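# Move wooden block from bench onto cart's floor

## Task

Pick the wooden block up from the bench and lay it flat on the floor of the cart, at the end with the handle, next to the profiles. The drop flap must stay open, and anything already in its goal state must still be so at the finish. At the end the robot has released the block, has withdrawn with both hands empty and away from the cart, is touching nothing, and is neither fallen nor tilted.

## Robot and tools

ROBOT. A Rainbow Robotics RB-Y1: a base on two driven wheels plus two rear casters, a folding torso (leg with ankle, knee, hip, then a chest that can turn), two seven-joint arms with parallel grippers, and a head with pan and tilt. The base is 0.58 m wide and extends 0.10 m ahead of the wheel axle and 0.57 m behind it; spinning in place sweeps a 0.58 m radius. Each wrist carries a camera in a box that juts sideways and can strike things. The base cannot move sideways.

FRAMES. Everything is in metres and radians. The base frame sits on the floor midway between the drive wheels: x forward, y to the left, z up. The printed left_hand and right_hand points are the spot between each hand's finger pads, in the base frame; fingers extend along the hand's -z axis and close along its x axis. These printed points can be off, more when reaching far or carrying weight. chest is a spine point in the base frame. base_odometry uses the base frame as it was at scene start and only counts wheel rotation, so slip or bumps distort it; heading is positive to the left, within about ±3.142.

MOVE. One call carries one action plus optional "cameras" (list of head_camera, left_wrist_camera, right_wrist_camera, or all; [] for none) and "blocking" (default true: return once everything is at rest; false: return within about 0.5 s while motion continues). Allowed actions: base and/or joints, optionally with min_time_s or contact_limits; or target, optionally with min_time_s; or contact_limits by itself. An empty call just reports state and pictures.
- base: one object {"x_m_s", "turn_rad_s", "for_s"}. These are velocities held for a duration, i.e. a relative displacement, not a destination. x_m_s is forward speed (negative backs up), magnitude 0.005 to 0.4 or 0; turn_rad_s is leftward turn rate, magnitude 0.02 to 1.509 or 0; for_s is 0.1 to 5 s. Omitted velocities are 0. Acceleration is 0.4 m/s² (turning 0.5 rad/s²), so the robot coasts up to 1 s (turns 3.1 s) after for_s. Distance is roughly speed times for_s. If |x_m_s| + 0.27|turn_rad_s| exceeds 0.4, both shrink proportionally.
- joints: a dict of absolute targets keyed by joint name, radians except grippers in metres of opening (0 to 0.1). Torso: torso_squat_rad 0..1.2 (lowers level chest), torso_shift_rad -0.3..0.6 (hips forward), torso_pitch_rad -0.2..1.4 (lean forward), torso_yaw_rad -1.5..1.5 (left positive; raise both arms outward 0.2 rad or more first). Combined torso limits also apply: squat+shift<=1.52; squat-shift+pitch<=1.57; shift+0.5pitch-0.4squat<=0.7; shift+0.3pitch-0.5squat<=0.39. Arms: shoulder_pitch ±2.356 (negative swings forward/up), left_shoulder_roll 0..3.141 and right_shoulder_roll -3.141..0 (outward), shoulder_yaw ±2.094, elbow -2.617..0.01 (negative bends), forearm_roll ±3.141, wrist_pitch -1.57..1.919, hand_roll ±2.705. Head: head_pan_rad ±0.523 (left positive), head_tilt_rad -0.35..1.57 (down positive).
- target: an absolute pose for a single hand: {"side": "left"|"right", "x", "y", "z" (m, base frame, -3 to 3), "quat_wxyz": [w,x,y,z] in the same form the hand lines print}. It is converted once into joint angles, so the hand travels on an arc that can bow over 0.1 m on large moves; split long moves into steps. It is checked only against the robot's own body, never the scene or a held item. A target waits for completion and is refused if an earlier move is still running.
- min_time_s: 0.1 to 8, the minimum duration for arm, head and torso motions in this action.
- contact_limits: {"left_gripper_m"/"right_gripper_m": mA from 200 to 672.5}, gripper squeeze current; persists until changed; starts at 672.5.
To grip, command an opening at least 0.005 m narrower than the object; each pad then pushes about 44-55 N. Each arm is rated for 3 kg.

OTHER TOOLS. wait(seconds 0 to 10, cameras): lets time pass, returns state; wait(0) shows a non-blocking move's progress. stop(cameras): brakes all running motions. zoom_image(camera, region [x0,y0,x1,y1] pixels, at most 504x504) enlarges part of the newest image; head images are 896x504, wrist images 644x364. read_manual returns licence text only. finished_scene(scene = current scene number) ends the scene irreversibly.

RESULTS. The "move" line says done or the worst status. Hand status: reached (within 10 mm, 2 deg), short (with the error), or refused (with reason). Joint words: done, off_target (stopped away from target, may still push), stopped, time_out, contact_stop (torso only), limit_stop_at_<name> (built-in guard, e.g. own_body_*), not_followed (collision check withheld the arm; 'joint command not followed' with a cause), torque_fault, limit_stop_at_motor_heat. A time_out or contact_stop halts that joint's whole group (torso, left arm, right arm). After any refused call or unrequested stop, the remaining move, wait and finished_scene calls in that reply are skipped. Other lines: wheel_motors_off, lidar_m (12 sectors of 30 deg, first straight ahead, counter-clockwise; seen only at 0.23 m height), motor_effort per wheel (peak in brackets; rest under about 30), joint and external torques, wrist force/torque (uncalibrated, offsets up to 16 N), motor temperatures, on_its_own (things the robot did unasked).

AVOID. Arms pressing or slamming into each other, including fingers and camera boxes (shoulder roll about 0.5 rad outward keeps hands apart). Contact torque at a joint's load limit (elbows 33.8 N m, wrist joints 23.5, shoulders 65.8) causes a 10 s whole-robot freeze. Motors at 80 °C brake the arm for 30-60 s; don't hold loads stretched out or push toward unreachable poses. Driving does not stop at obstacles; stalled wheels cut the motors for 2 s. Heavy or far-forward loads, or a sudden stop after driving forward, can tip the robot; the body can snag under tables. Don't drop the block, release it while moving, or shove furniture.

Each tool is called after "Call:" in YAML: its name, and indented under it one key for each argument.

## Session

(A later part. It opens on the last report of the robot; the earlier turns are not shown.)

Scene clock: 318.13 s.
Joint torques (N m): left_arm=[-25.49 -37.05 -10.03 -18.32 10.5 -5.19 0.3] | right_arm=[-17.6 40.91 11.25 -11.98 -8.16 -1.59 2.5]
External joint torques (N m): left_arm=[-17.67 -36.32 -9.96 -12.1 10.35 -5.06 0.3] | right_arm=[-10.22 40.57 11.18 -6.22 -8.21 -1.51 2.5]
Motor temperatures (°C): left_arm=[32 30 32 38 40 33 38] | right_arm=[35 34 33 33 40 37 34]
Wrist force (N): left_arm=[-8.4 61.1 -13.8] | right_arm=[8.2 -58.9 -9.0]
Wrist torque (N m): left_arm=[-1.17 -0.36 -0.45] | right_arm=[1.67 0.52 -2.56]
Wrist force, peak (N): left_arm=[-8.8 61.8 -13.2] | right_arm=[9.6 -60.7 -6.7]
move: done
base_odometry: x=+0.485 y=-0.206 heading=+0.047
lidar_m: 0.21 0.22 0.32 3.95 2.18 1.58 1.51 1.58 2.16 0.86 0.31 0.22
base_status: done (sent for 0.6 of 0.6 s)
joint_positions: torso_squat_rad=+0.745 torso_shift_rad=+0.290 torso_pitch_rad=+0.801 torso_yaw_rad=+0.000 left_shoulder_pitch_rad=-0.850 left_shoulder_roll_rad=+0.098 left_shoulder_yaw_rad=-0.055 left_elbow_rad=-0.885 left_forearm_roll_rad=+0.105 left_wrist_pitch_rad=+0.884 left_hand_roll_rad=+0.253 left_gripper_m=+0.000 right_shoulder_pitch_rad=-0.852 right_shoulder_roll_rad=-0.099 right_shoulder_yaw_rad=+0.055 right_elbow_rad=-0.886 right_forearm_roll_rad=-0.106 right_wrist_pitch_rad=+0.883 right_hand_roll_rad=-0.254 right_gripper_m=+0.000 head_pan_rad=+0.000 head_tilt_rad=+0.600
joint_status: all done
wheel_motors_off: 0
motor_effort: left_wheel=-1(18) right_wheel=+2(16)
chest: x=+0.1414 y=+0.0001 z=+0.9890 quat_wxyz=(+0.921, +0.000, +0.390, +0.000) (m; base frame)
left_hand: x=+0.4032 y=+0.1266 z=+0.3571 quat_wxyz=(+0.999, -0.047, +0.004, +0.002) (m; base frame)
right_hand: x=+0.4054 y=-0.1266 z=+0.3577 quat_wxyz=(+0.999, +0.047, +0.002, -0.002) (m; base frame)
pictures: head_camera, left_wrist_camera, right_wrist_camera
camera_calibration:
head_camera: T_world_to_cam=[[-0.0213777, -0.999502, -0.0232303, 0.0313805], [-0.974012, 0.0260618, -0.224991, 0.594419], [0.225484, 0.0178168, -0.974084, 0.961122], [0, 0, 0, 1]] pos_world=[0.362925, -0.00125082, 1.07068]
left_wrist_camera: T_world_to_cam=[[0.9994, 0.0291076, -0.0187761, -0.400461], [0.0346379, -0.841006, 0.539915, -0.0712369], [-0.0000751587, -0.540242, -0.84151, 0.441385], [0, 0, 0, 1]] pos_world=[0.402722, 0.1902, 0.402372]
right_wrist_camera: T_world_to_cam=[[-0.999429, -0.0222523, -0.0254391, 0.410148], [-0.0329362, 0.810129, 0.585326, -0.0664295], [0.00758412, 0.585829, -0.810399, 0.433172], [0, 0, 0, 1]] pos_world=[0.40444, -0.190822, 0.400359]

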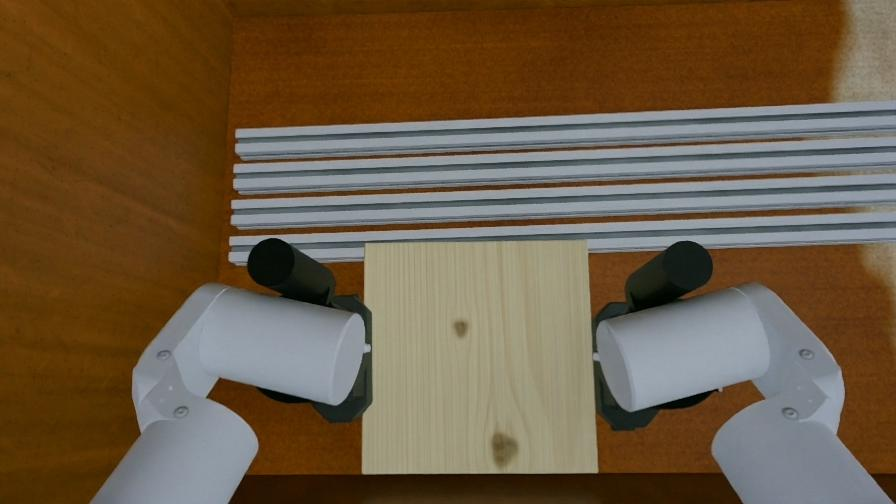

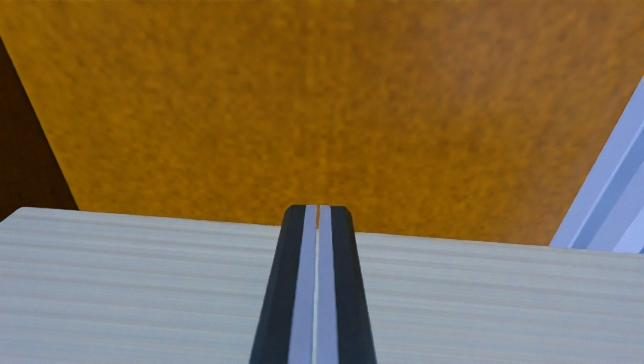

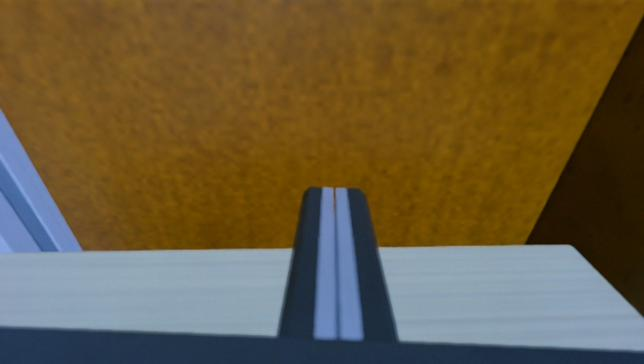

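Call:
move:
  joints: {"torso_squat_rad": 0.79, "torso_shift_rad": 0.295}
  base: {"x_m_s": -0.02, "for_s": 0.35}

Scene clock: 325.73 s.
Joint torques (N m): left_arm=[-25.32 -37.07 -10.21 -18.58 10.58 -5.19 0.44] | right_arm=[-17.95 40.92 11.58 -12.26 -8.22 -1.41 2.49]
External joint torques (N m): left_arm=[-17.49 -36.34 -10.13 -12.36 10.43 -5.06 0.44] | right_arm=[-10.56 40.58 11.51 -6.5 -8.27 -1.33 2.49]
Motor temperatures (°C): left_arm=[32 30 32 38 40 34 38] | right_arm=[35 34 33 33 40 37 34]
Wrist force (N): left_arm=[-7.6 60.6 -11.5] | right_arm=[8.3 -59.7 -7.4]
Wrist torque (N m): left_arm=[-1.12 -0.31 -0.42] | right_arm=[1.73 0.47 -2.50]
Wrist force, peak (N): left_arm=[-7.9 61.4 -13.3] | right_arm=[9.9 -59.8 -7.1]
move: done
base_odometry: x=+0.478 y=-0.207 heading=+0.047
lidar_m: 0.22 0.23 0.32 3.98 2.16 1.58 1.50 1.58 2.14 0.88 0.32 0.23
base_status: done (sent for 0.37 of 0.37 s)
joint_positions: torso_squat_rad=+0.790 torso_shift_rad=+0.295 torso_pitch_rad=+0.801 torso_yaw_rad=+0.000 left_shoulder_pitch_rad=-0.850 left_shoulder_roll_rad=+0.098 left_shoulder_yaw_rad=-0.055 left_elbow_rad=-0.885 left_forearm_roll_rad=+0.105 left_wrist_pitch_rad=+0.884 left_hand_roll_rad=+0.253 left_gripper_m=+0.000 right_shoulder_pitch_rad=-0.852 right_shoulder_roll_rad=-0.099 right_shoulder_yaw_rad=+0.055 right_elbow_rad=-0.886 right_forearm_roll_rad=-0.106 right_wrist_pitch_rad=+0.883 right_hand_roll_rad=-0.254 right_gripper_m=+0.000 head_pan_rad=+0.000 head_tilt_rad=+0.600
joint_status: all done
wheel_motors_off: 0
motor_effort: left_wheel=+0(18) right_wheel=+1(18)
chest: x=+0.1375 y=+0.0001 z=+0.9673 quat_wxyz=(+0.921, +0.000, +0.390, +0.000) (m; base frame)
left_hand: x=+0.3993 y=+0.1266 z=+0.3354 quat_wxyz=(+0.999, -0.047, +0.004, +0.002) (m; base frame)
right_hand: x=+0.4015 y=-0.1266 z=+0.3361 quat_wxyz=(+0.999, +0.047, +0.002, -0.002) (m; base frame)
pictures: head_camera, left_wrist_camera, right_wrist_camera
camera_calibration:
head_camera: T_world_to_cam=[[-0.021374, -0.999502, -0.0232294, 0.0307908], [-0.974012, 0.0260579, -0.224991, 0.585738], [0.225484, 0.0178168, -0.974084, 0.940864], [0, 0, 0, 1]] pos_world=[0.359025, -0.00125083, 1.04898]
left_wrist_camera: T_world_to_cam=[[0.9994, 0.0291066, -0.0187754, -0.396969], [0.0346368, -0.841006, 0.539915, -0.0594392], [-0.0000751467, -0.540242, -0.84151, 0.423208], [0, 0, 0, 1]] pos_world=[0.398822, 0.1902, 0.380772]
right_wrist_camera: T_world_to_cam=[[-0.999428, -0.0221967, -0.0255222, 0.405741], [-0.0329398, 0.810131, 0.585323, -0.0538311], [0.00768408, 0.585829, -0.810398, 0.415715], [0, 0, 0, 1]] pos_world=[0.400541, -0.190922, 0.378759]

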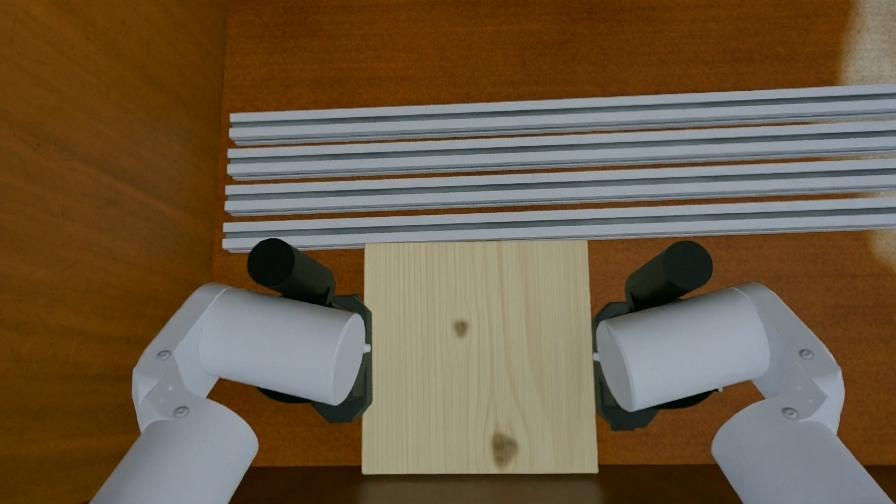

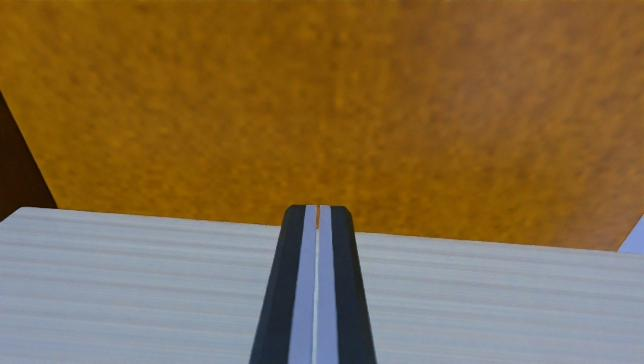

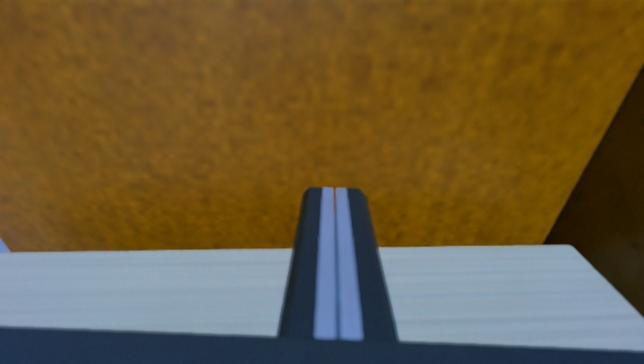

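Call:
move:
  joints: {"torso_squat_rad": 0.815, "torso_shift_rad": 0.3}
  cameras: ["left_wrist_camera", "right_wrist_camera"]

Scene clock: 329.17 s.
Joint torques (N m): left_arm=[-25.38 -37.4 -10.1 -18.51 10.58 -5.2 0.31] | right_arm=[-17.66 40.95 11.61 -12.23 -8.26 -1.6 2.6]
External joint torques (N m): left_arm=[-17.55 -36.67 -10.03 -12.29 10.42 -5.07 0.31] | right_arm=[-10.27 40.61 11.54 -6.47 -8.31 -1.51 2.6]
Motor temperatures (°C): left_arm=[32 30 32 38 40 34 38] | right_arm=[35 35 32 33 40 37 34]
Wrist force (N): left_arm=[-7.2 60.3 -13.6] | right_arm=[7.8 -58.9 -8.2]
Wrist torque (N m): left_arm=[-1.07 -0.24 -0.46] | right_arm=[1.66 0.46 -2.52]
Wrist force, peak (N): left_arm=[-7.7 61.5 -13.3] | right_arm=[8.0 -59.6 -8.0]
move: done
base_odometry: x=+0.478 y=-0.207 heading=+0.047
lidar_m: 0.22 0.23 0.33 3.99 2.18 1.56 1.49 1.57 2.13 0.89 0.32 0.22
base_status: not commanded
joint_positions: torso_squat_rad=+0.815 torso_shift_rad=+0.300 torso_pitch_rad=+0.801 torso_yaw_rad=+0.000 left_shoulder_pitch_rad=-0.850 left_shoulder_roll_rad=+0.098 left_shoulder_yaw_rad=-0.055 left_elbow_rad=-0.885 left_forearm_roll_rad=+0.105 left_wrist_pitch_rad=+0.884 left_hand_roll_rad=+0.253 left_gripper_m=+0.000 right_shoulder_pitch_rad=-0.852 right_shoulder_roll_rad=-0.099 right_shoulder_yaw_rad=+0.055 right_elbow_rad=-0.886 right_forearm_roll_rad=-0.106 right_wrist_pitch_rad=+0.883 right_hand_roll_rad=-0.254 right_gripper_m=+0.000 head_pan_rad=+0.000 head_tilt_rad=+0.600
joint_status: all done
wheel_motors_off: 0
motor_effort: left_wheel=+0(2) right_wheel=+1(2)
chest: x=+0.1361 y=+0.0001 z=+0.9546 quat_wxyz=(+0.921, +0.000, +0.390, +0.000) (m; base frame)
left_hand: x=+0.3980 y=+0.1266 z=+0.3227 quat_wxyz=(+0.999, -0.047, +0.004, +0.002) (m; base frame)
right_hand: x=+0.4001 y=-0.1266 z=+0.3234 quat_wxyz=(+0.999, +0.047, +0.002, -0.002) (m; base frame)
pictures: left_wrist_camera, right_wrist_camera
camera_calibration:
left_wrist_camera: T_world_to_cam=[[0.9994, 0.0291637, -0.0186934, -0.395952], [0.0346405, -0.841004, 0.539918, -0.0524862], [0.0000248154, -0.540242, -0.84151, 0.412397], [0, 0, 0, 1]] pos_world=[0.397522, 0.1902, 0.367972]
right_wrist_camera: T_world_to_cam=[[-0.999428, -0.0221967, -0.0255222, 0.404115], [-0.0329398, 0.810131, 0.585323, -0.0463817], [0.00768408, 0.585829, -0.810398, 0.405352], [0, 0, 0, 1]] pos_world=[0.399241, -0.190922, 0.365959]

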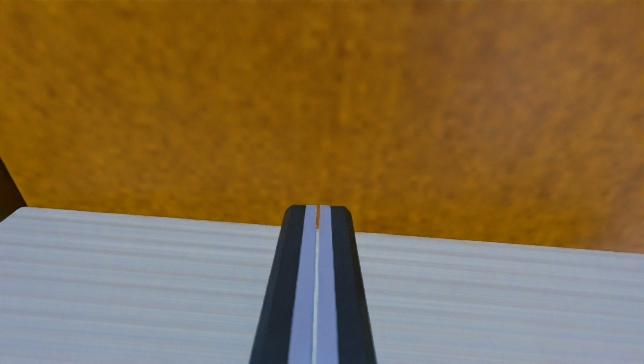

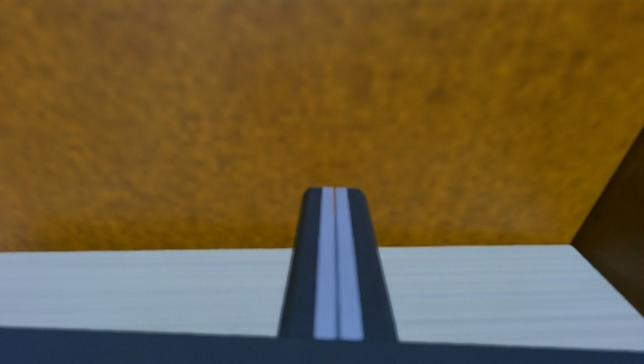

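Call:
move:
  joints: {"torso_squat_rad": 0.838, "torso_shift_rad": 0.305}
  cameras: ["head_camera", "left_wrist_camera", "right_wrist_camera"]

Scene clock: 331.13 s.
Joint torques (N m): left_arm=[-21.37 -38.75 -11.29 -13.88 10.45 -6.07 0.31] | right_arm=[-16.79 41.47 11.79 -8.74 -8.17 -1.99 2.51]
External joint torques (N m): left_arm=[-13.45 -38.05 -11.22 -7.62 10.3 -5.94 0.31] | right_arm=[-9.33 41.15 11.73 -2.95 -8.23 -1.9 2.51]
Motor temperatures (°C): left_arm=[32 30 32 38 40 34 38] | right_arm=[35 35 32 33 40 37 34]
Wrist force (N): left_arm=[-9.6 62.7 24.2] | right_arm=[0.6 -63.0 20.4]
Wrist torque (N m): left_arm=[-1.63 0.11 -0.46] | right_arm=[2.55 -0.76 -2.46]
Wrist force, peak (N): left_arm=[-11.5 65.4 33.0] | right_arm=[-1.8 -64.6 30.4]
move: done
base_odometry: x=+0.478 y=-0.207 heading=+0.047
lidar_m: 0.22 0.23 0.33 3.98 2.17 1.56 1.50 1.59 2.15 0.87 0.32 0.23
base_status: not commanded
joint_positions: torso_squat_rad=+0.838 torso_shift_rad=+0.304 torso_pitch_rad=+0.798 torso_yaw_rad=+0.000 left_shoulder_pitch_rad=-0.851 left_shoulder_roll_rad=+0.098 left_shoulder_yaw_rad=-0.055 left_elbow_rad=-0.886 left_forearm_roll_rad=+0.105 left_wrist_pitch_rad=+0.884 left_hand_roll_rad=+0.253 left_gripper_m=+0.000 right_shoulder_pitch_rad=-0.853 right_shoulder_roll_rad=-0.099 right_shoulder_yaw_rad=+0.055 right_elbow_rad=-0.887 right_forearm_roll_rad=-0.106 right_wrist_pitch_rad=+0.883 right_hand_roll_rad=-0.254 right_gripper_m=+0.000 head_pan_rad=+0.000 head_tilt_rad=+0.600
joint_status: all done
wheel_motors_off: 0
motor_effort: left_wheel=+3(8) right_wheel=+2(7)
chest: x=+0.1339 y=+0.0001 z=+0.9431 quat_wxyz=(+0.921, +0.000, +0.389, +0.000) (m; base frame)
left_hand: x=+0.3983 y=+0.1266 z=+0.3122 quat_wxyz=(+0.999, -0.047, +0.002, +0.002) (m; base frame)
right_hand: x=+0.3998 y=-0.1265 z=+0.3127 quat_wxyz=(+0.999, +0.047, +0.000, -0.002) (m; base frame)
pictures: head_camera, left_wrist_camera, right_wrist_camera
camera_calibration:
head_camera: T_world_to_cam=[[-0.0213219, -0.999502, -0.0232785, 0.0301927], [-0.973502, 0.0260585, -0.227189, 0.578869], [0.227682, 0.0178176, -0.973572, 0.9173], [0, 0, 0, 1]] pos_world=[0.355321, -0.00125083, 1.02527]
left_wrist_camera: T_world_to_cam=[[0.999469, 0.0291584, -0.0145095, -0.397871], [0.032375, -0.840934, 0.540168, -0.0460778], [0.00354887, -0.540351, -0.841432, 0.402233], [0, 0, 0, 1]] pos_world=[0.397724, 0.1902, 0.357569]
right_wrist_camera: T_world_to_cam=[[-0.999339, -0.0222346, -0.0287454, 0.404463], [-0.0348607, 0.809983, 0.585416, -0.0395639], [0.0102668, 0.586031, -0.810224, 0.395644], [0, 0, 0, 1]] pos_world=[0.398755, -0.190821, 0.355348]

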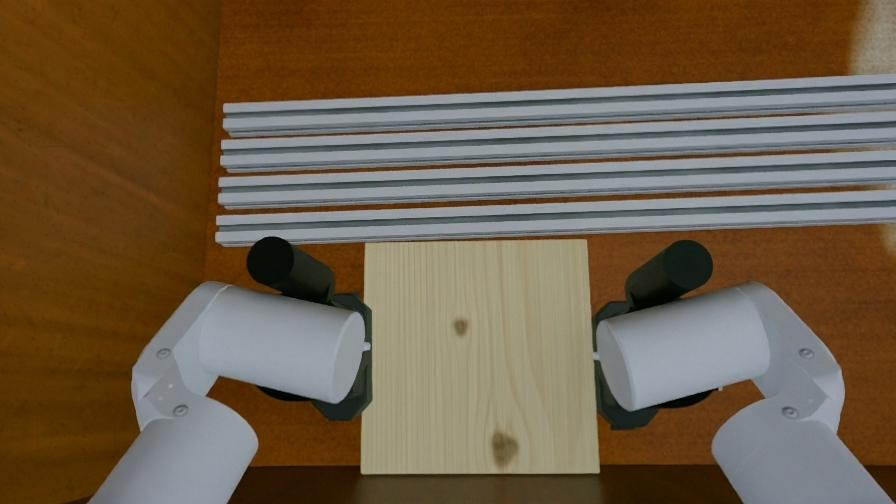

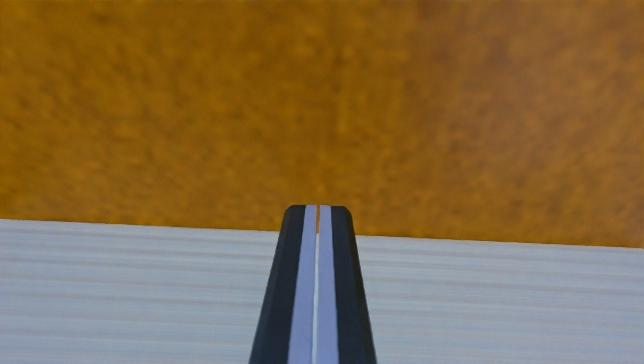

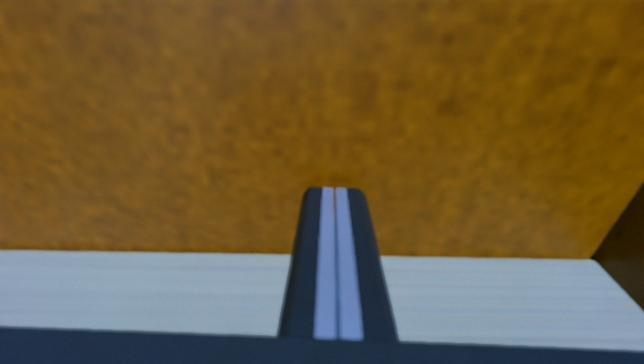

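Call:
move:
  joints: {"torso_squat_rad": 0.829, "torso_shift_rad": 0.303}
  cameras: []

Call:
move:
  joints: {"left_shoulder_pitch_rad": -0.84, "left_shoulder_roll_rad": 0.12, "left_shoulder_yaw_rad": -0.028, "left_elbow_rad": -0.899, "left_forearm_roll_rad": 0.136, "left_wrist_pitch_rad": 0.883, "left_hand_roll_rad": 0.228, "right_shoulder_pitch_rad": -0.84, "right_shoulder_roll_rad": -0.12, "right_shoulder_yaw_rad": 0.028, "right_elbow_rad": -0.899, "right_forearm_roll_rad": -0.136, "right_wrist_pitch_rad": 0.883, "right_hand_roll_rad": -0.228}
  min_time_s: 1.0

Scene clock: 333.43 s.
Joint torques (N m): left_arm=[-23.43 -37.47 -10.86 -16.83 10.52 -5.14 0.29] | right_arm=[-16.51 41.39 11.42 -11.63 -8.09 -1.54 2.31]
External joint torques (N m): left_arm=[-15.59 -36.75 -10.79 -10.6 10.37 -5.01 0.29] | right_arm=[-9.12 41.05 11.36 -5.86 -8.15 -1.46 2.3]
Motor temperatures (°C): left_arm=[32 31 32 38 40 34 38] | right_arm=[35 35 32 33 40 37 34]
Wrist force (N): left_arm=[-6.2 59.1 -12.3] | right_arm=[6.9 -58.5 -8.3]
Wrist torque (N m): left_arm=[-1.08 -0.15 -0.37] | right_arm=[1.65 0.30 -2.22]
Wrist force, peak (N): left_arm=[-10.9 64.3 24.1] | right_arm=[-0.5 -63.6 22.0]
move: done
base_odometry: x=+0.478 y=-0.207 heading=+0.047
lidar_m: 0.22 0.23 0.32 3.98 2.17 1.57 1.51 1.58 2.13 0.89 0.32 0.23
base_status: not commanded
joint_positions: torso_squat_rad=+0.829 torso_shift_rad=+0.303 torso_pitch_rad=+0.800 torso_yaw_rad=+0.000 left_shoulder_pitch_rad=-0.851 left_shoulder_roll_rad=+0.098 left_shoulder_yaw_rad=-0.055 left_elbow_rad=-0.885 left_forearm_roll_rad=+0.105 left_wrist_pitch_rad=+0.884 left_hand_roll_rad=+0.253 left_gripper_m=+0.000 right_shoulder_pitch_rad=-0.853 right_shoulder_roll_rad=-0.099 right_shoulder_yaw_rad=+0.055 right_elbow_rad=-0.887 right_forearm_roll_rad=-0.106 right_wrist_pitch_rad=+0.883 right_hand_roll_rad=-0.254 right_gripper_m=+0.000 head_pan_rad=+0.000 head_tilt_rad=+0.600
joint_status: all done
wheel_motors_off: 0
motor_effort: left_wheel=-2(4) right_wheel=-1(4)
chest: x=+0.1353 y=+0.0001 z=+0.9473 quat_wxyz=(+0.921, +0.000, +0.390, +0.000) (m; base frame)
left_hand: x=+0.3977 y=+0.1266 z=+0.3157 quat_wxyz=(+0.999, -0.047, +0.003, +0.002) (m; base frame)
right_hand: x=+0.3996 y=-0.1266 z=+0.3162 quat_wxyz=(+0.999, +0.047, +0.001, -0.002) (m; base frame)
pictures: none
No camera images: "cameras" was empty.

Scene clock: 334.73 s.
Joint torques (N m): left_arm=[-6.24 -0.21 2.07 -7.08 0.44 -0.68 -0.28] | right_arm=[-5.41 -1.26 -2.53 -6.85 -0.38 -0.12 0.37]
External joint torques (N m): left_arm=[1.47 -0.23 1.98 -0.83 0.29 -0.54 -0.28] | right_arm=[1.79 -0.92 -2.45 -1.08 -0.43 -0.04 0.37]
Motor temperatures (°C): left_arm=[32 30 32 38 39 34 38] | right_arm=[35 35 32 32 39 37 34]
Wrist force (N): left_arm=[-1.3 0.5 -7.5] | right_arm=[0.7 0.7 -4.5]
Wrist torque (N m): left_arm=[-0.18 -0.09 0.07] | right_arm=[-0.09 0.18 -0.06]
Wrist force, peak (N): left_arm=[-6.3 59.4 -11.9] | right_arm=[7.2 -58.3 -7.9]
move: done
base_odometry: x=+0.478 y=-0.207 heading=+0.047
lidar_m: 0.22 0.23 0.33 3.99 2.17 1.58 1.50 1.58 2.14 0.87 0.33 0.23
base_status: not commanded
joint_positions: torso_squat_rad=+0.829 torso_shift_rad=+0.303 torso_pitch_rad=+0.800 torso_yaw_rad=+0.000 left_shoulder_pitch_rad=-0.840 left_shoulder_roll_rad=+0.120 left_shoulder_yaw_rad=-0.028 left_elbow_rad=-0.899 left_forearm_roll_rad=+0.136 left_wrist_pitch_rad=+0.883 left_hand_roll_rad=+0.228 left_gripper_m=+0.000 right_shoulder_pitch_rad=-0.840 right_shoulder_roll_rad=-0.120 right_shoulder_yaw_rad=+0.028 right_elbow_rad=-0.899 right_forearm_roll_rad=-0.136 right_wrist_pitch_rad=+0.883 right_hand_roll_rad=-0.228 right_gripper_m=+0.000 head_pan_rad=+0.000 head_tilt_rad=+0.600
joint_status: all done
wheel_motors_off: 0
motor_effort: left_wheel=-1(2) right_wheel=+0(3)
chest: x=+0.1352 y=+0.0001 z=+0.9474 quat_wxyz=(+0.921, +0.000, +0.390, +0.000) (m; base frame)
left_hand: x=+0.4015 y=+0.1418 z=+0.3159 quat_wxyz=(+0.999, -0.049, +0.000, +0.014) (m; base frame)
right_hand: x=+0.4016 y=-0.1415 z=+0.3159 quat_wxyz=(+0.999, +0.049, +0.000, -0.013) (m; base frame)
pictures: head_camera, left_wrist_camera, right_wrist_camera
camera_calibration:
head_camera: T_world_to_cam=[[-0.0213684, -0.999502, -0.0232396, 0.0302901], [-0.973919, 0.0260621, -0.225392, 0.579422], [0.225886, 0.0178172, -0.973991, 0.921855], [0, 0, 0, 1]] pos_world=[0.356724, -0.00125082, 1.02918]
left_wrist_camera: T_world_to_cam=[[0.99851, 0.0529993, -0.0129634, -0.404878], [0.0515253, -0.837786, 0.543562, -0.0445527], [0.0179479, -0.54342, -0.839269, 0.407502], [0, 0, 0, 1]] pos_world=[0.399256, 0.205577, 0.360973]
right_wrist_camera: T_world_to_cam=[[-0.999623, 0.000594566, -0.0274539, 0.408943], [-0.0156772, 0.808468, 0.588331, -0.0380236], [0.0225454, 0.588539, -0.808154, 0.401722], [0, 0, 0, 1]] pos_world=[0.399136, -0.205931, 0.35825]

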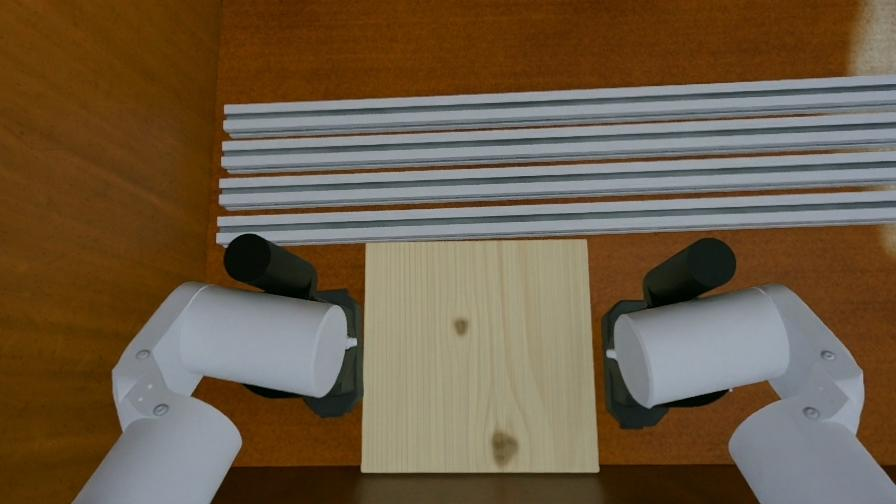

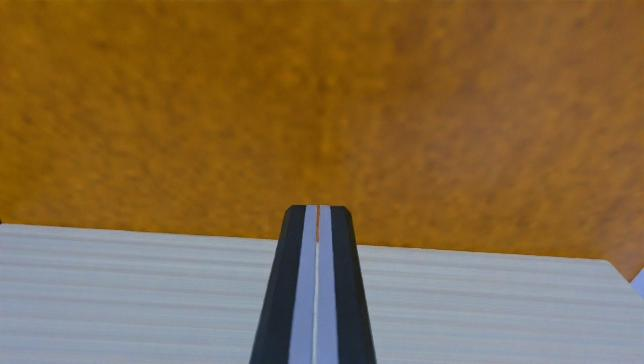

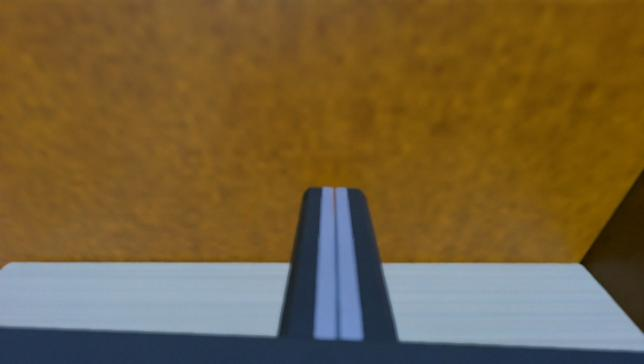

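Call:
move:
  joints: {"torso_squat_rad": 0.0, "torso_shift_rad": 0.1, "left_shoulder_pitch_rad": -0.722, "left_shoulder_roll_rad": 0.188, "left_shoulder_yaw_rad": 0.002, "left_elbow_rad": -2.045, "left_forearm_roll_rad": 0.189, "left_wrist_pitch_rad": 1.909, "left_hand_roll_rad": 0.302, "right_shoulder_pitch_rad": -0.722, "right_shoulder_roll_rad": -0.188, "right_shoulder_yaw_rad": -0.002, "right_elbow_rad": -2.045, "right_forearm_roll_rad": -0.189, "right_wrist_pitch_rad": 1.909, "right_hand_roll_rad": -0.302}
  min_time_s: 3
  cameras: ["head_camera"]

Call:
move:
  base: {"x_m_s": -0.2, "for_s": 2.5}
  joints: {"head_tilt_rad": 0.35}
  cameras: ["head_camera"]

Call:
zoom_image:
  camera: "head_camera"
  region: [250, 0, 750, 260]

Scene clock: 341.27 s.
Joint torques (N m): left_arm=[-6.83 0.7 2.2 -9.16 0.47 -0.31 0.28] | right_arm=[-6.11 -2.16 -2.61 -9.52 -0.19 -0.12 -0.33]
External joint torques (N m): left_arm=[1.28 -0.49 1.39 -0.41 0.27 -0.15 0.28] | right_arm=[1.41 -0.64 -1.82 -1.35 -0.24 -0.02 -0.33]
Motor temperatures (°C): left_arm=[32 30 32 38 39 33 38] | right_arm=[35 34 32 32 39 37 34]
Wrist force (N): left_arm=[-1.3 -0.2 -7.9] | right_arm=[0.8 2.0 -4.8]
Wrist torque (N m): left_arm=[-0.12 -0.11 0.07] | right_arm=[-0.28 0.19 -0.09]
Wrist force, peak (N): left_arm=[-1.7 0.4 -9.1] | right_arm=[0.8 1.2 -5.5]
move: done
base_odometry: x=+0.478 y=-0.207 heading=+0.047
lidar_m: 0.21 0.23 0.33 3.98 2.16 1.56 1.50 1.57 2.13 0.90 0.32 0.23
base_status: not commanded
joint_positions: torso_squat_rad=+0.000 torso_shift_rad=+0.100 torso_pitch_rad=+0.800 torso_yaw_rad=+0.000 left_shoulder_pitch_rad=-0.722 left_shoulder_roll_rad=+0.188 left_shoulder_yaw_rad=+0.002 left_elbow_rad=-2.045 left_forearm_roll_rad=+0.189 left_wrist_pitch_rad=+1.909 left_hand_roll_rad=+0.302 left_gripper_m=+0.000 right_shoulder_pitch_rad=-0.722 right_shoulder_roll_rad=-0.188 right_shoulder_yaw_rad=-0.002 right_elbow_rad=-2.045 right_forearm_roll_rad=-0.189 right_wrist_pitch_rad=+1.909 right_hand_roll_rad=-0.302 right_gripper_m=+0.000 head_pan_rad=+0.000 head_tilt_rad=+0.600
joint_status: all done
wheel_motors_off: 0
motor_effort: left_wheel=+0(2) right_wheel=+1(3)
chest: x=+0.0638 y=+0.0001 z=+1.1926 quat_wxyz=(+0.921, +0.000, +0.389, +0.000) (m; base frame)
left_hand: x=+0.3701 y=+0.1548 z=+0.8051 quat_wxyz=(+0.999, -0.050, +0.000, +0.000) (m; base frame)
right_hand: x=+0.3701 y=-0.1546 z=+0.8051 quat_wxyz=(+0.999, +0.050, +0.000, +0.000) (m; base frame)
pictures: head_camera
camera_calibration:
head_camera: T_world_to_cam=[[-0.0213604, -0.999502, -0.0232455, 0.034468], [-0.973871, 0.0260595, -0.225603, 0.565405], [0.226097, 0.0178192, -0.973942, 1.17668], [0, 0, 0, 1]] pos_world=[0.285324, -0.00125083, 1.27438]

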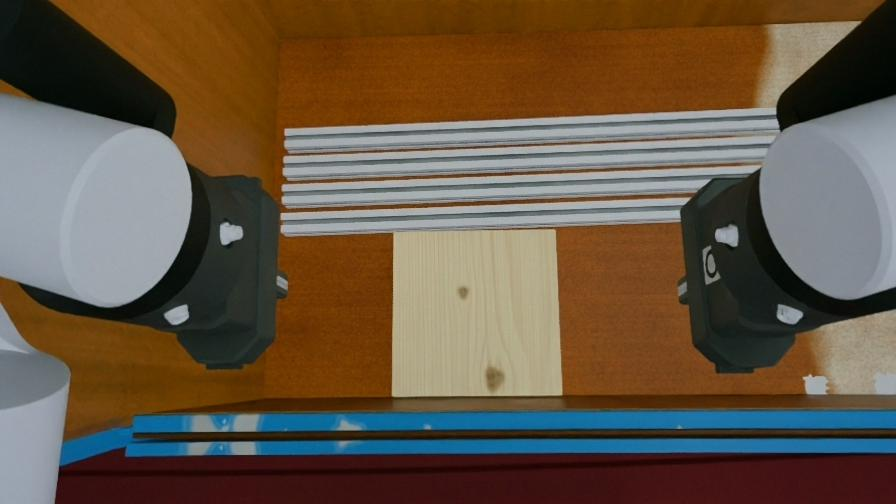

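Scene clock: 344.73 s.
Joint torques (N m): left_arm=[-7.39 0.86 2.49 -9.05 0.37 -0.34 0.22] | right_arm=[-7.28 -2.23 -3.16 -9.2 -0.26 -0.1 -0.31]
External joint torques (N m): left_arm=[0.71 -0.33 1.69 -0.31 0.17 -0.19 0.23] | right_arm=[0.23 -0.71 -2.36 -1.03 -0.31 0 -0.31]
Motor temperatures (°C): left_arm=[32 30 32 38 38 33 38] | right_arm=[35 34 32 32 38 37 34]
Wrist force (N): left_arm=[-1.1 -0.3 -7.8] | right_arm=[0.3 1.7 -4.9]
Wrist torque (N m): left_arm=[-0.08 -0.04 0.05] | right_arm=[-0.23 0.14 -0.06]
Wrist force, peak (N): left_arm=[-0.5 -0.1 -8.4] | right_arm=[0.2 1.2 -5.6]
move: done
base_odometry: x=-0.022 y=-0.230 heading=+0.045
lidar_m: 0.72 0.75 1.79 4.12 1.45 1.05 1.00 1.05 1.43 3.83 1.03 0.75
base_status: done (sent for 2.5 of 2.5 s)
joint_positions: torso_squat_rad=+0.000 torso_shift_rad=+0.100 torso_pitch_rad=+0.800 torso_yaw_rad=+0.000 left_shoulder_pitch_rad=-0.722 left_shoulder_roll_rad=+0.188 left_shoulder_yaw_rad=+0.002 left_elbow_rad=-2.045 left_forearm_roll_rad=+0.189 left_wrist_pitch_rad=+1.909 left_hand_roll_rad=+0.302 left_gripper_m=+0.000 right_shoulder_pitch_rad=-0.722 right_shoulder_roll_rad=-0.188 right_shoulder_yaw_rad=-0.002 right_elbow_rad=-2.045 right_forearm_roll_rad=-0.189 right_wrist_pitch_rad=+1.909 right_hand_roll_rad=-0.302 right_gripper_m=+0.000 head_pan_rad=+0.000 head_tilt_rad=+0.350
joint_status: all done
wheel_motors_off: 0
motor_effort: left_wheel=-18(33) right_wheel=+17(36)
chest: x=+0.0638 y=+0.0001 z=+1.1926 quat_wxyz=(+0.921, +0.000, +0.389, +0.000) (m; base frame)
left_hand: x=+0.3701 y=+0.1549 z=+0.8051 quat_wxyz=(+0.999, -0.050, +0.000, +0.000) (m; base frame)
right_hand: x=+0.3700 y=-0.1546 z=+0.8051 quat_wxyz=(+0.999, +0.050, +0.000, +0.000) (m; base frame)
pictures: head_camera
camera_calibration:
head_camera: T_world_to_cam=[[-0.0148586, -0.999504, -0.0277644, 0.0389617], [-0.887743, 0.0259642, -0.459607, 0.854183], [0.4601, 0.0178185, -0.887688, 1.01105], [0, 0, 0, 1]] pos_world=[0.293692, -0.00125111, 1.29116]

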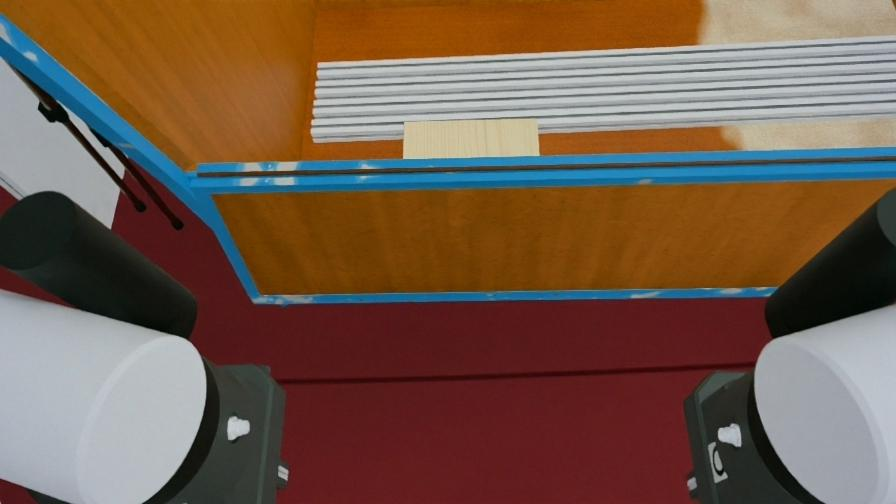

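Scaled by 1.008 from the camera's 896x504 image, which has a finer 1280x720 frame.

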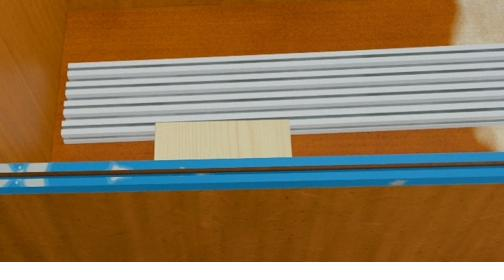

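Call:
finished_scene:
  scene: 1

The scene is finished: the task was done.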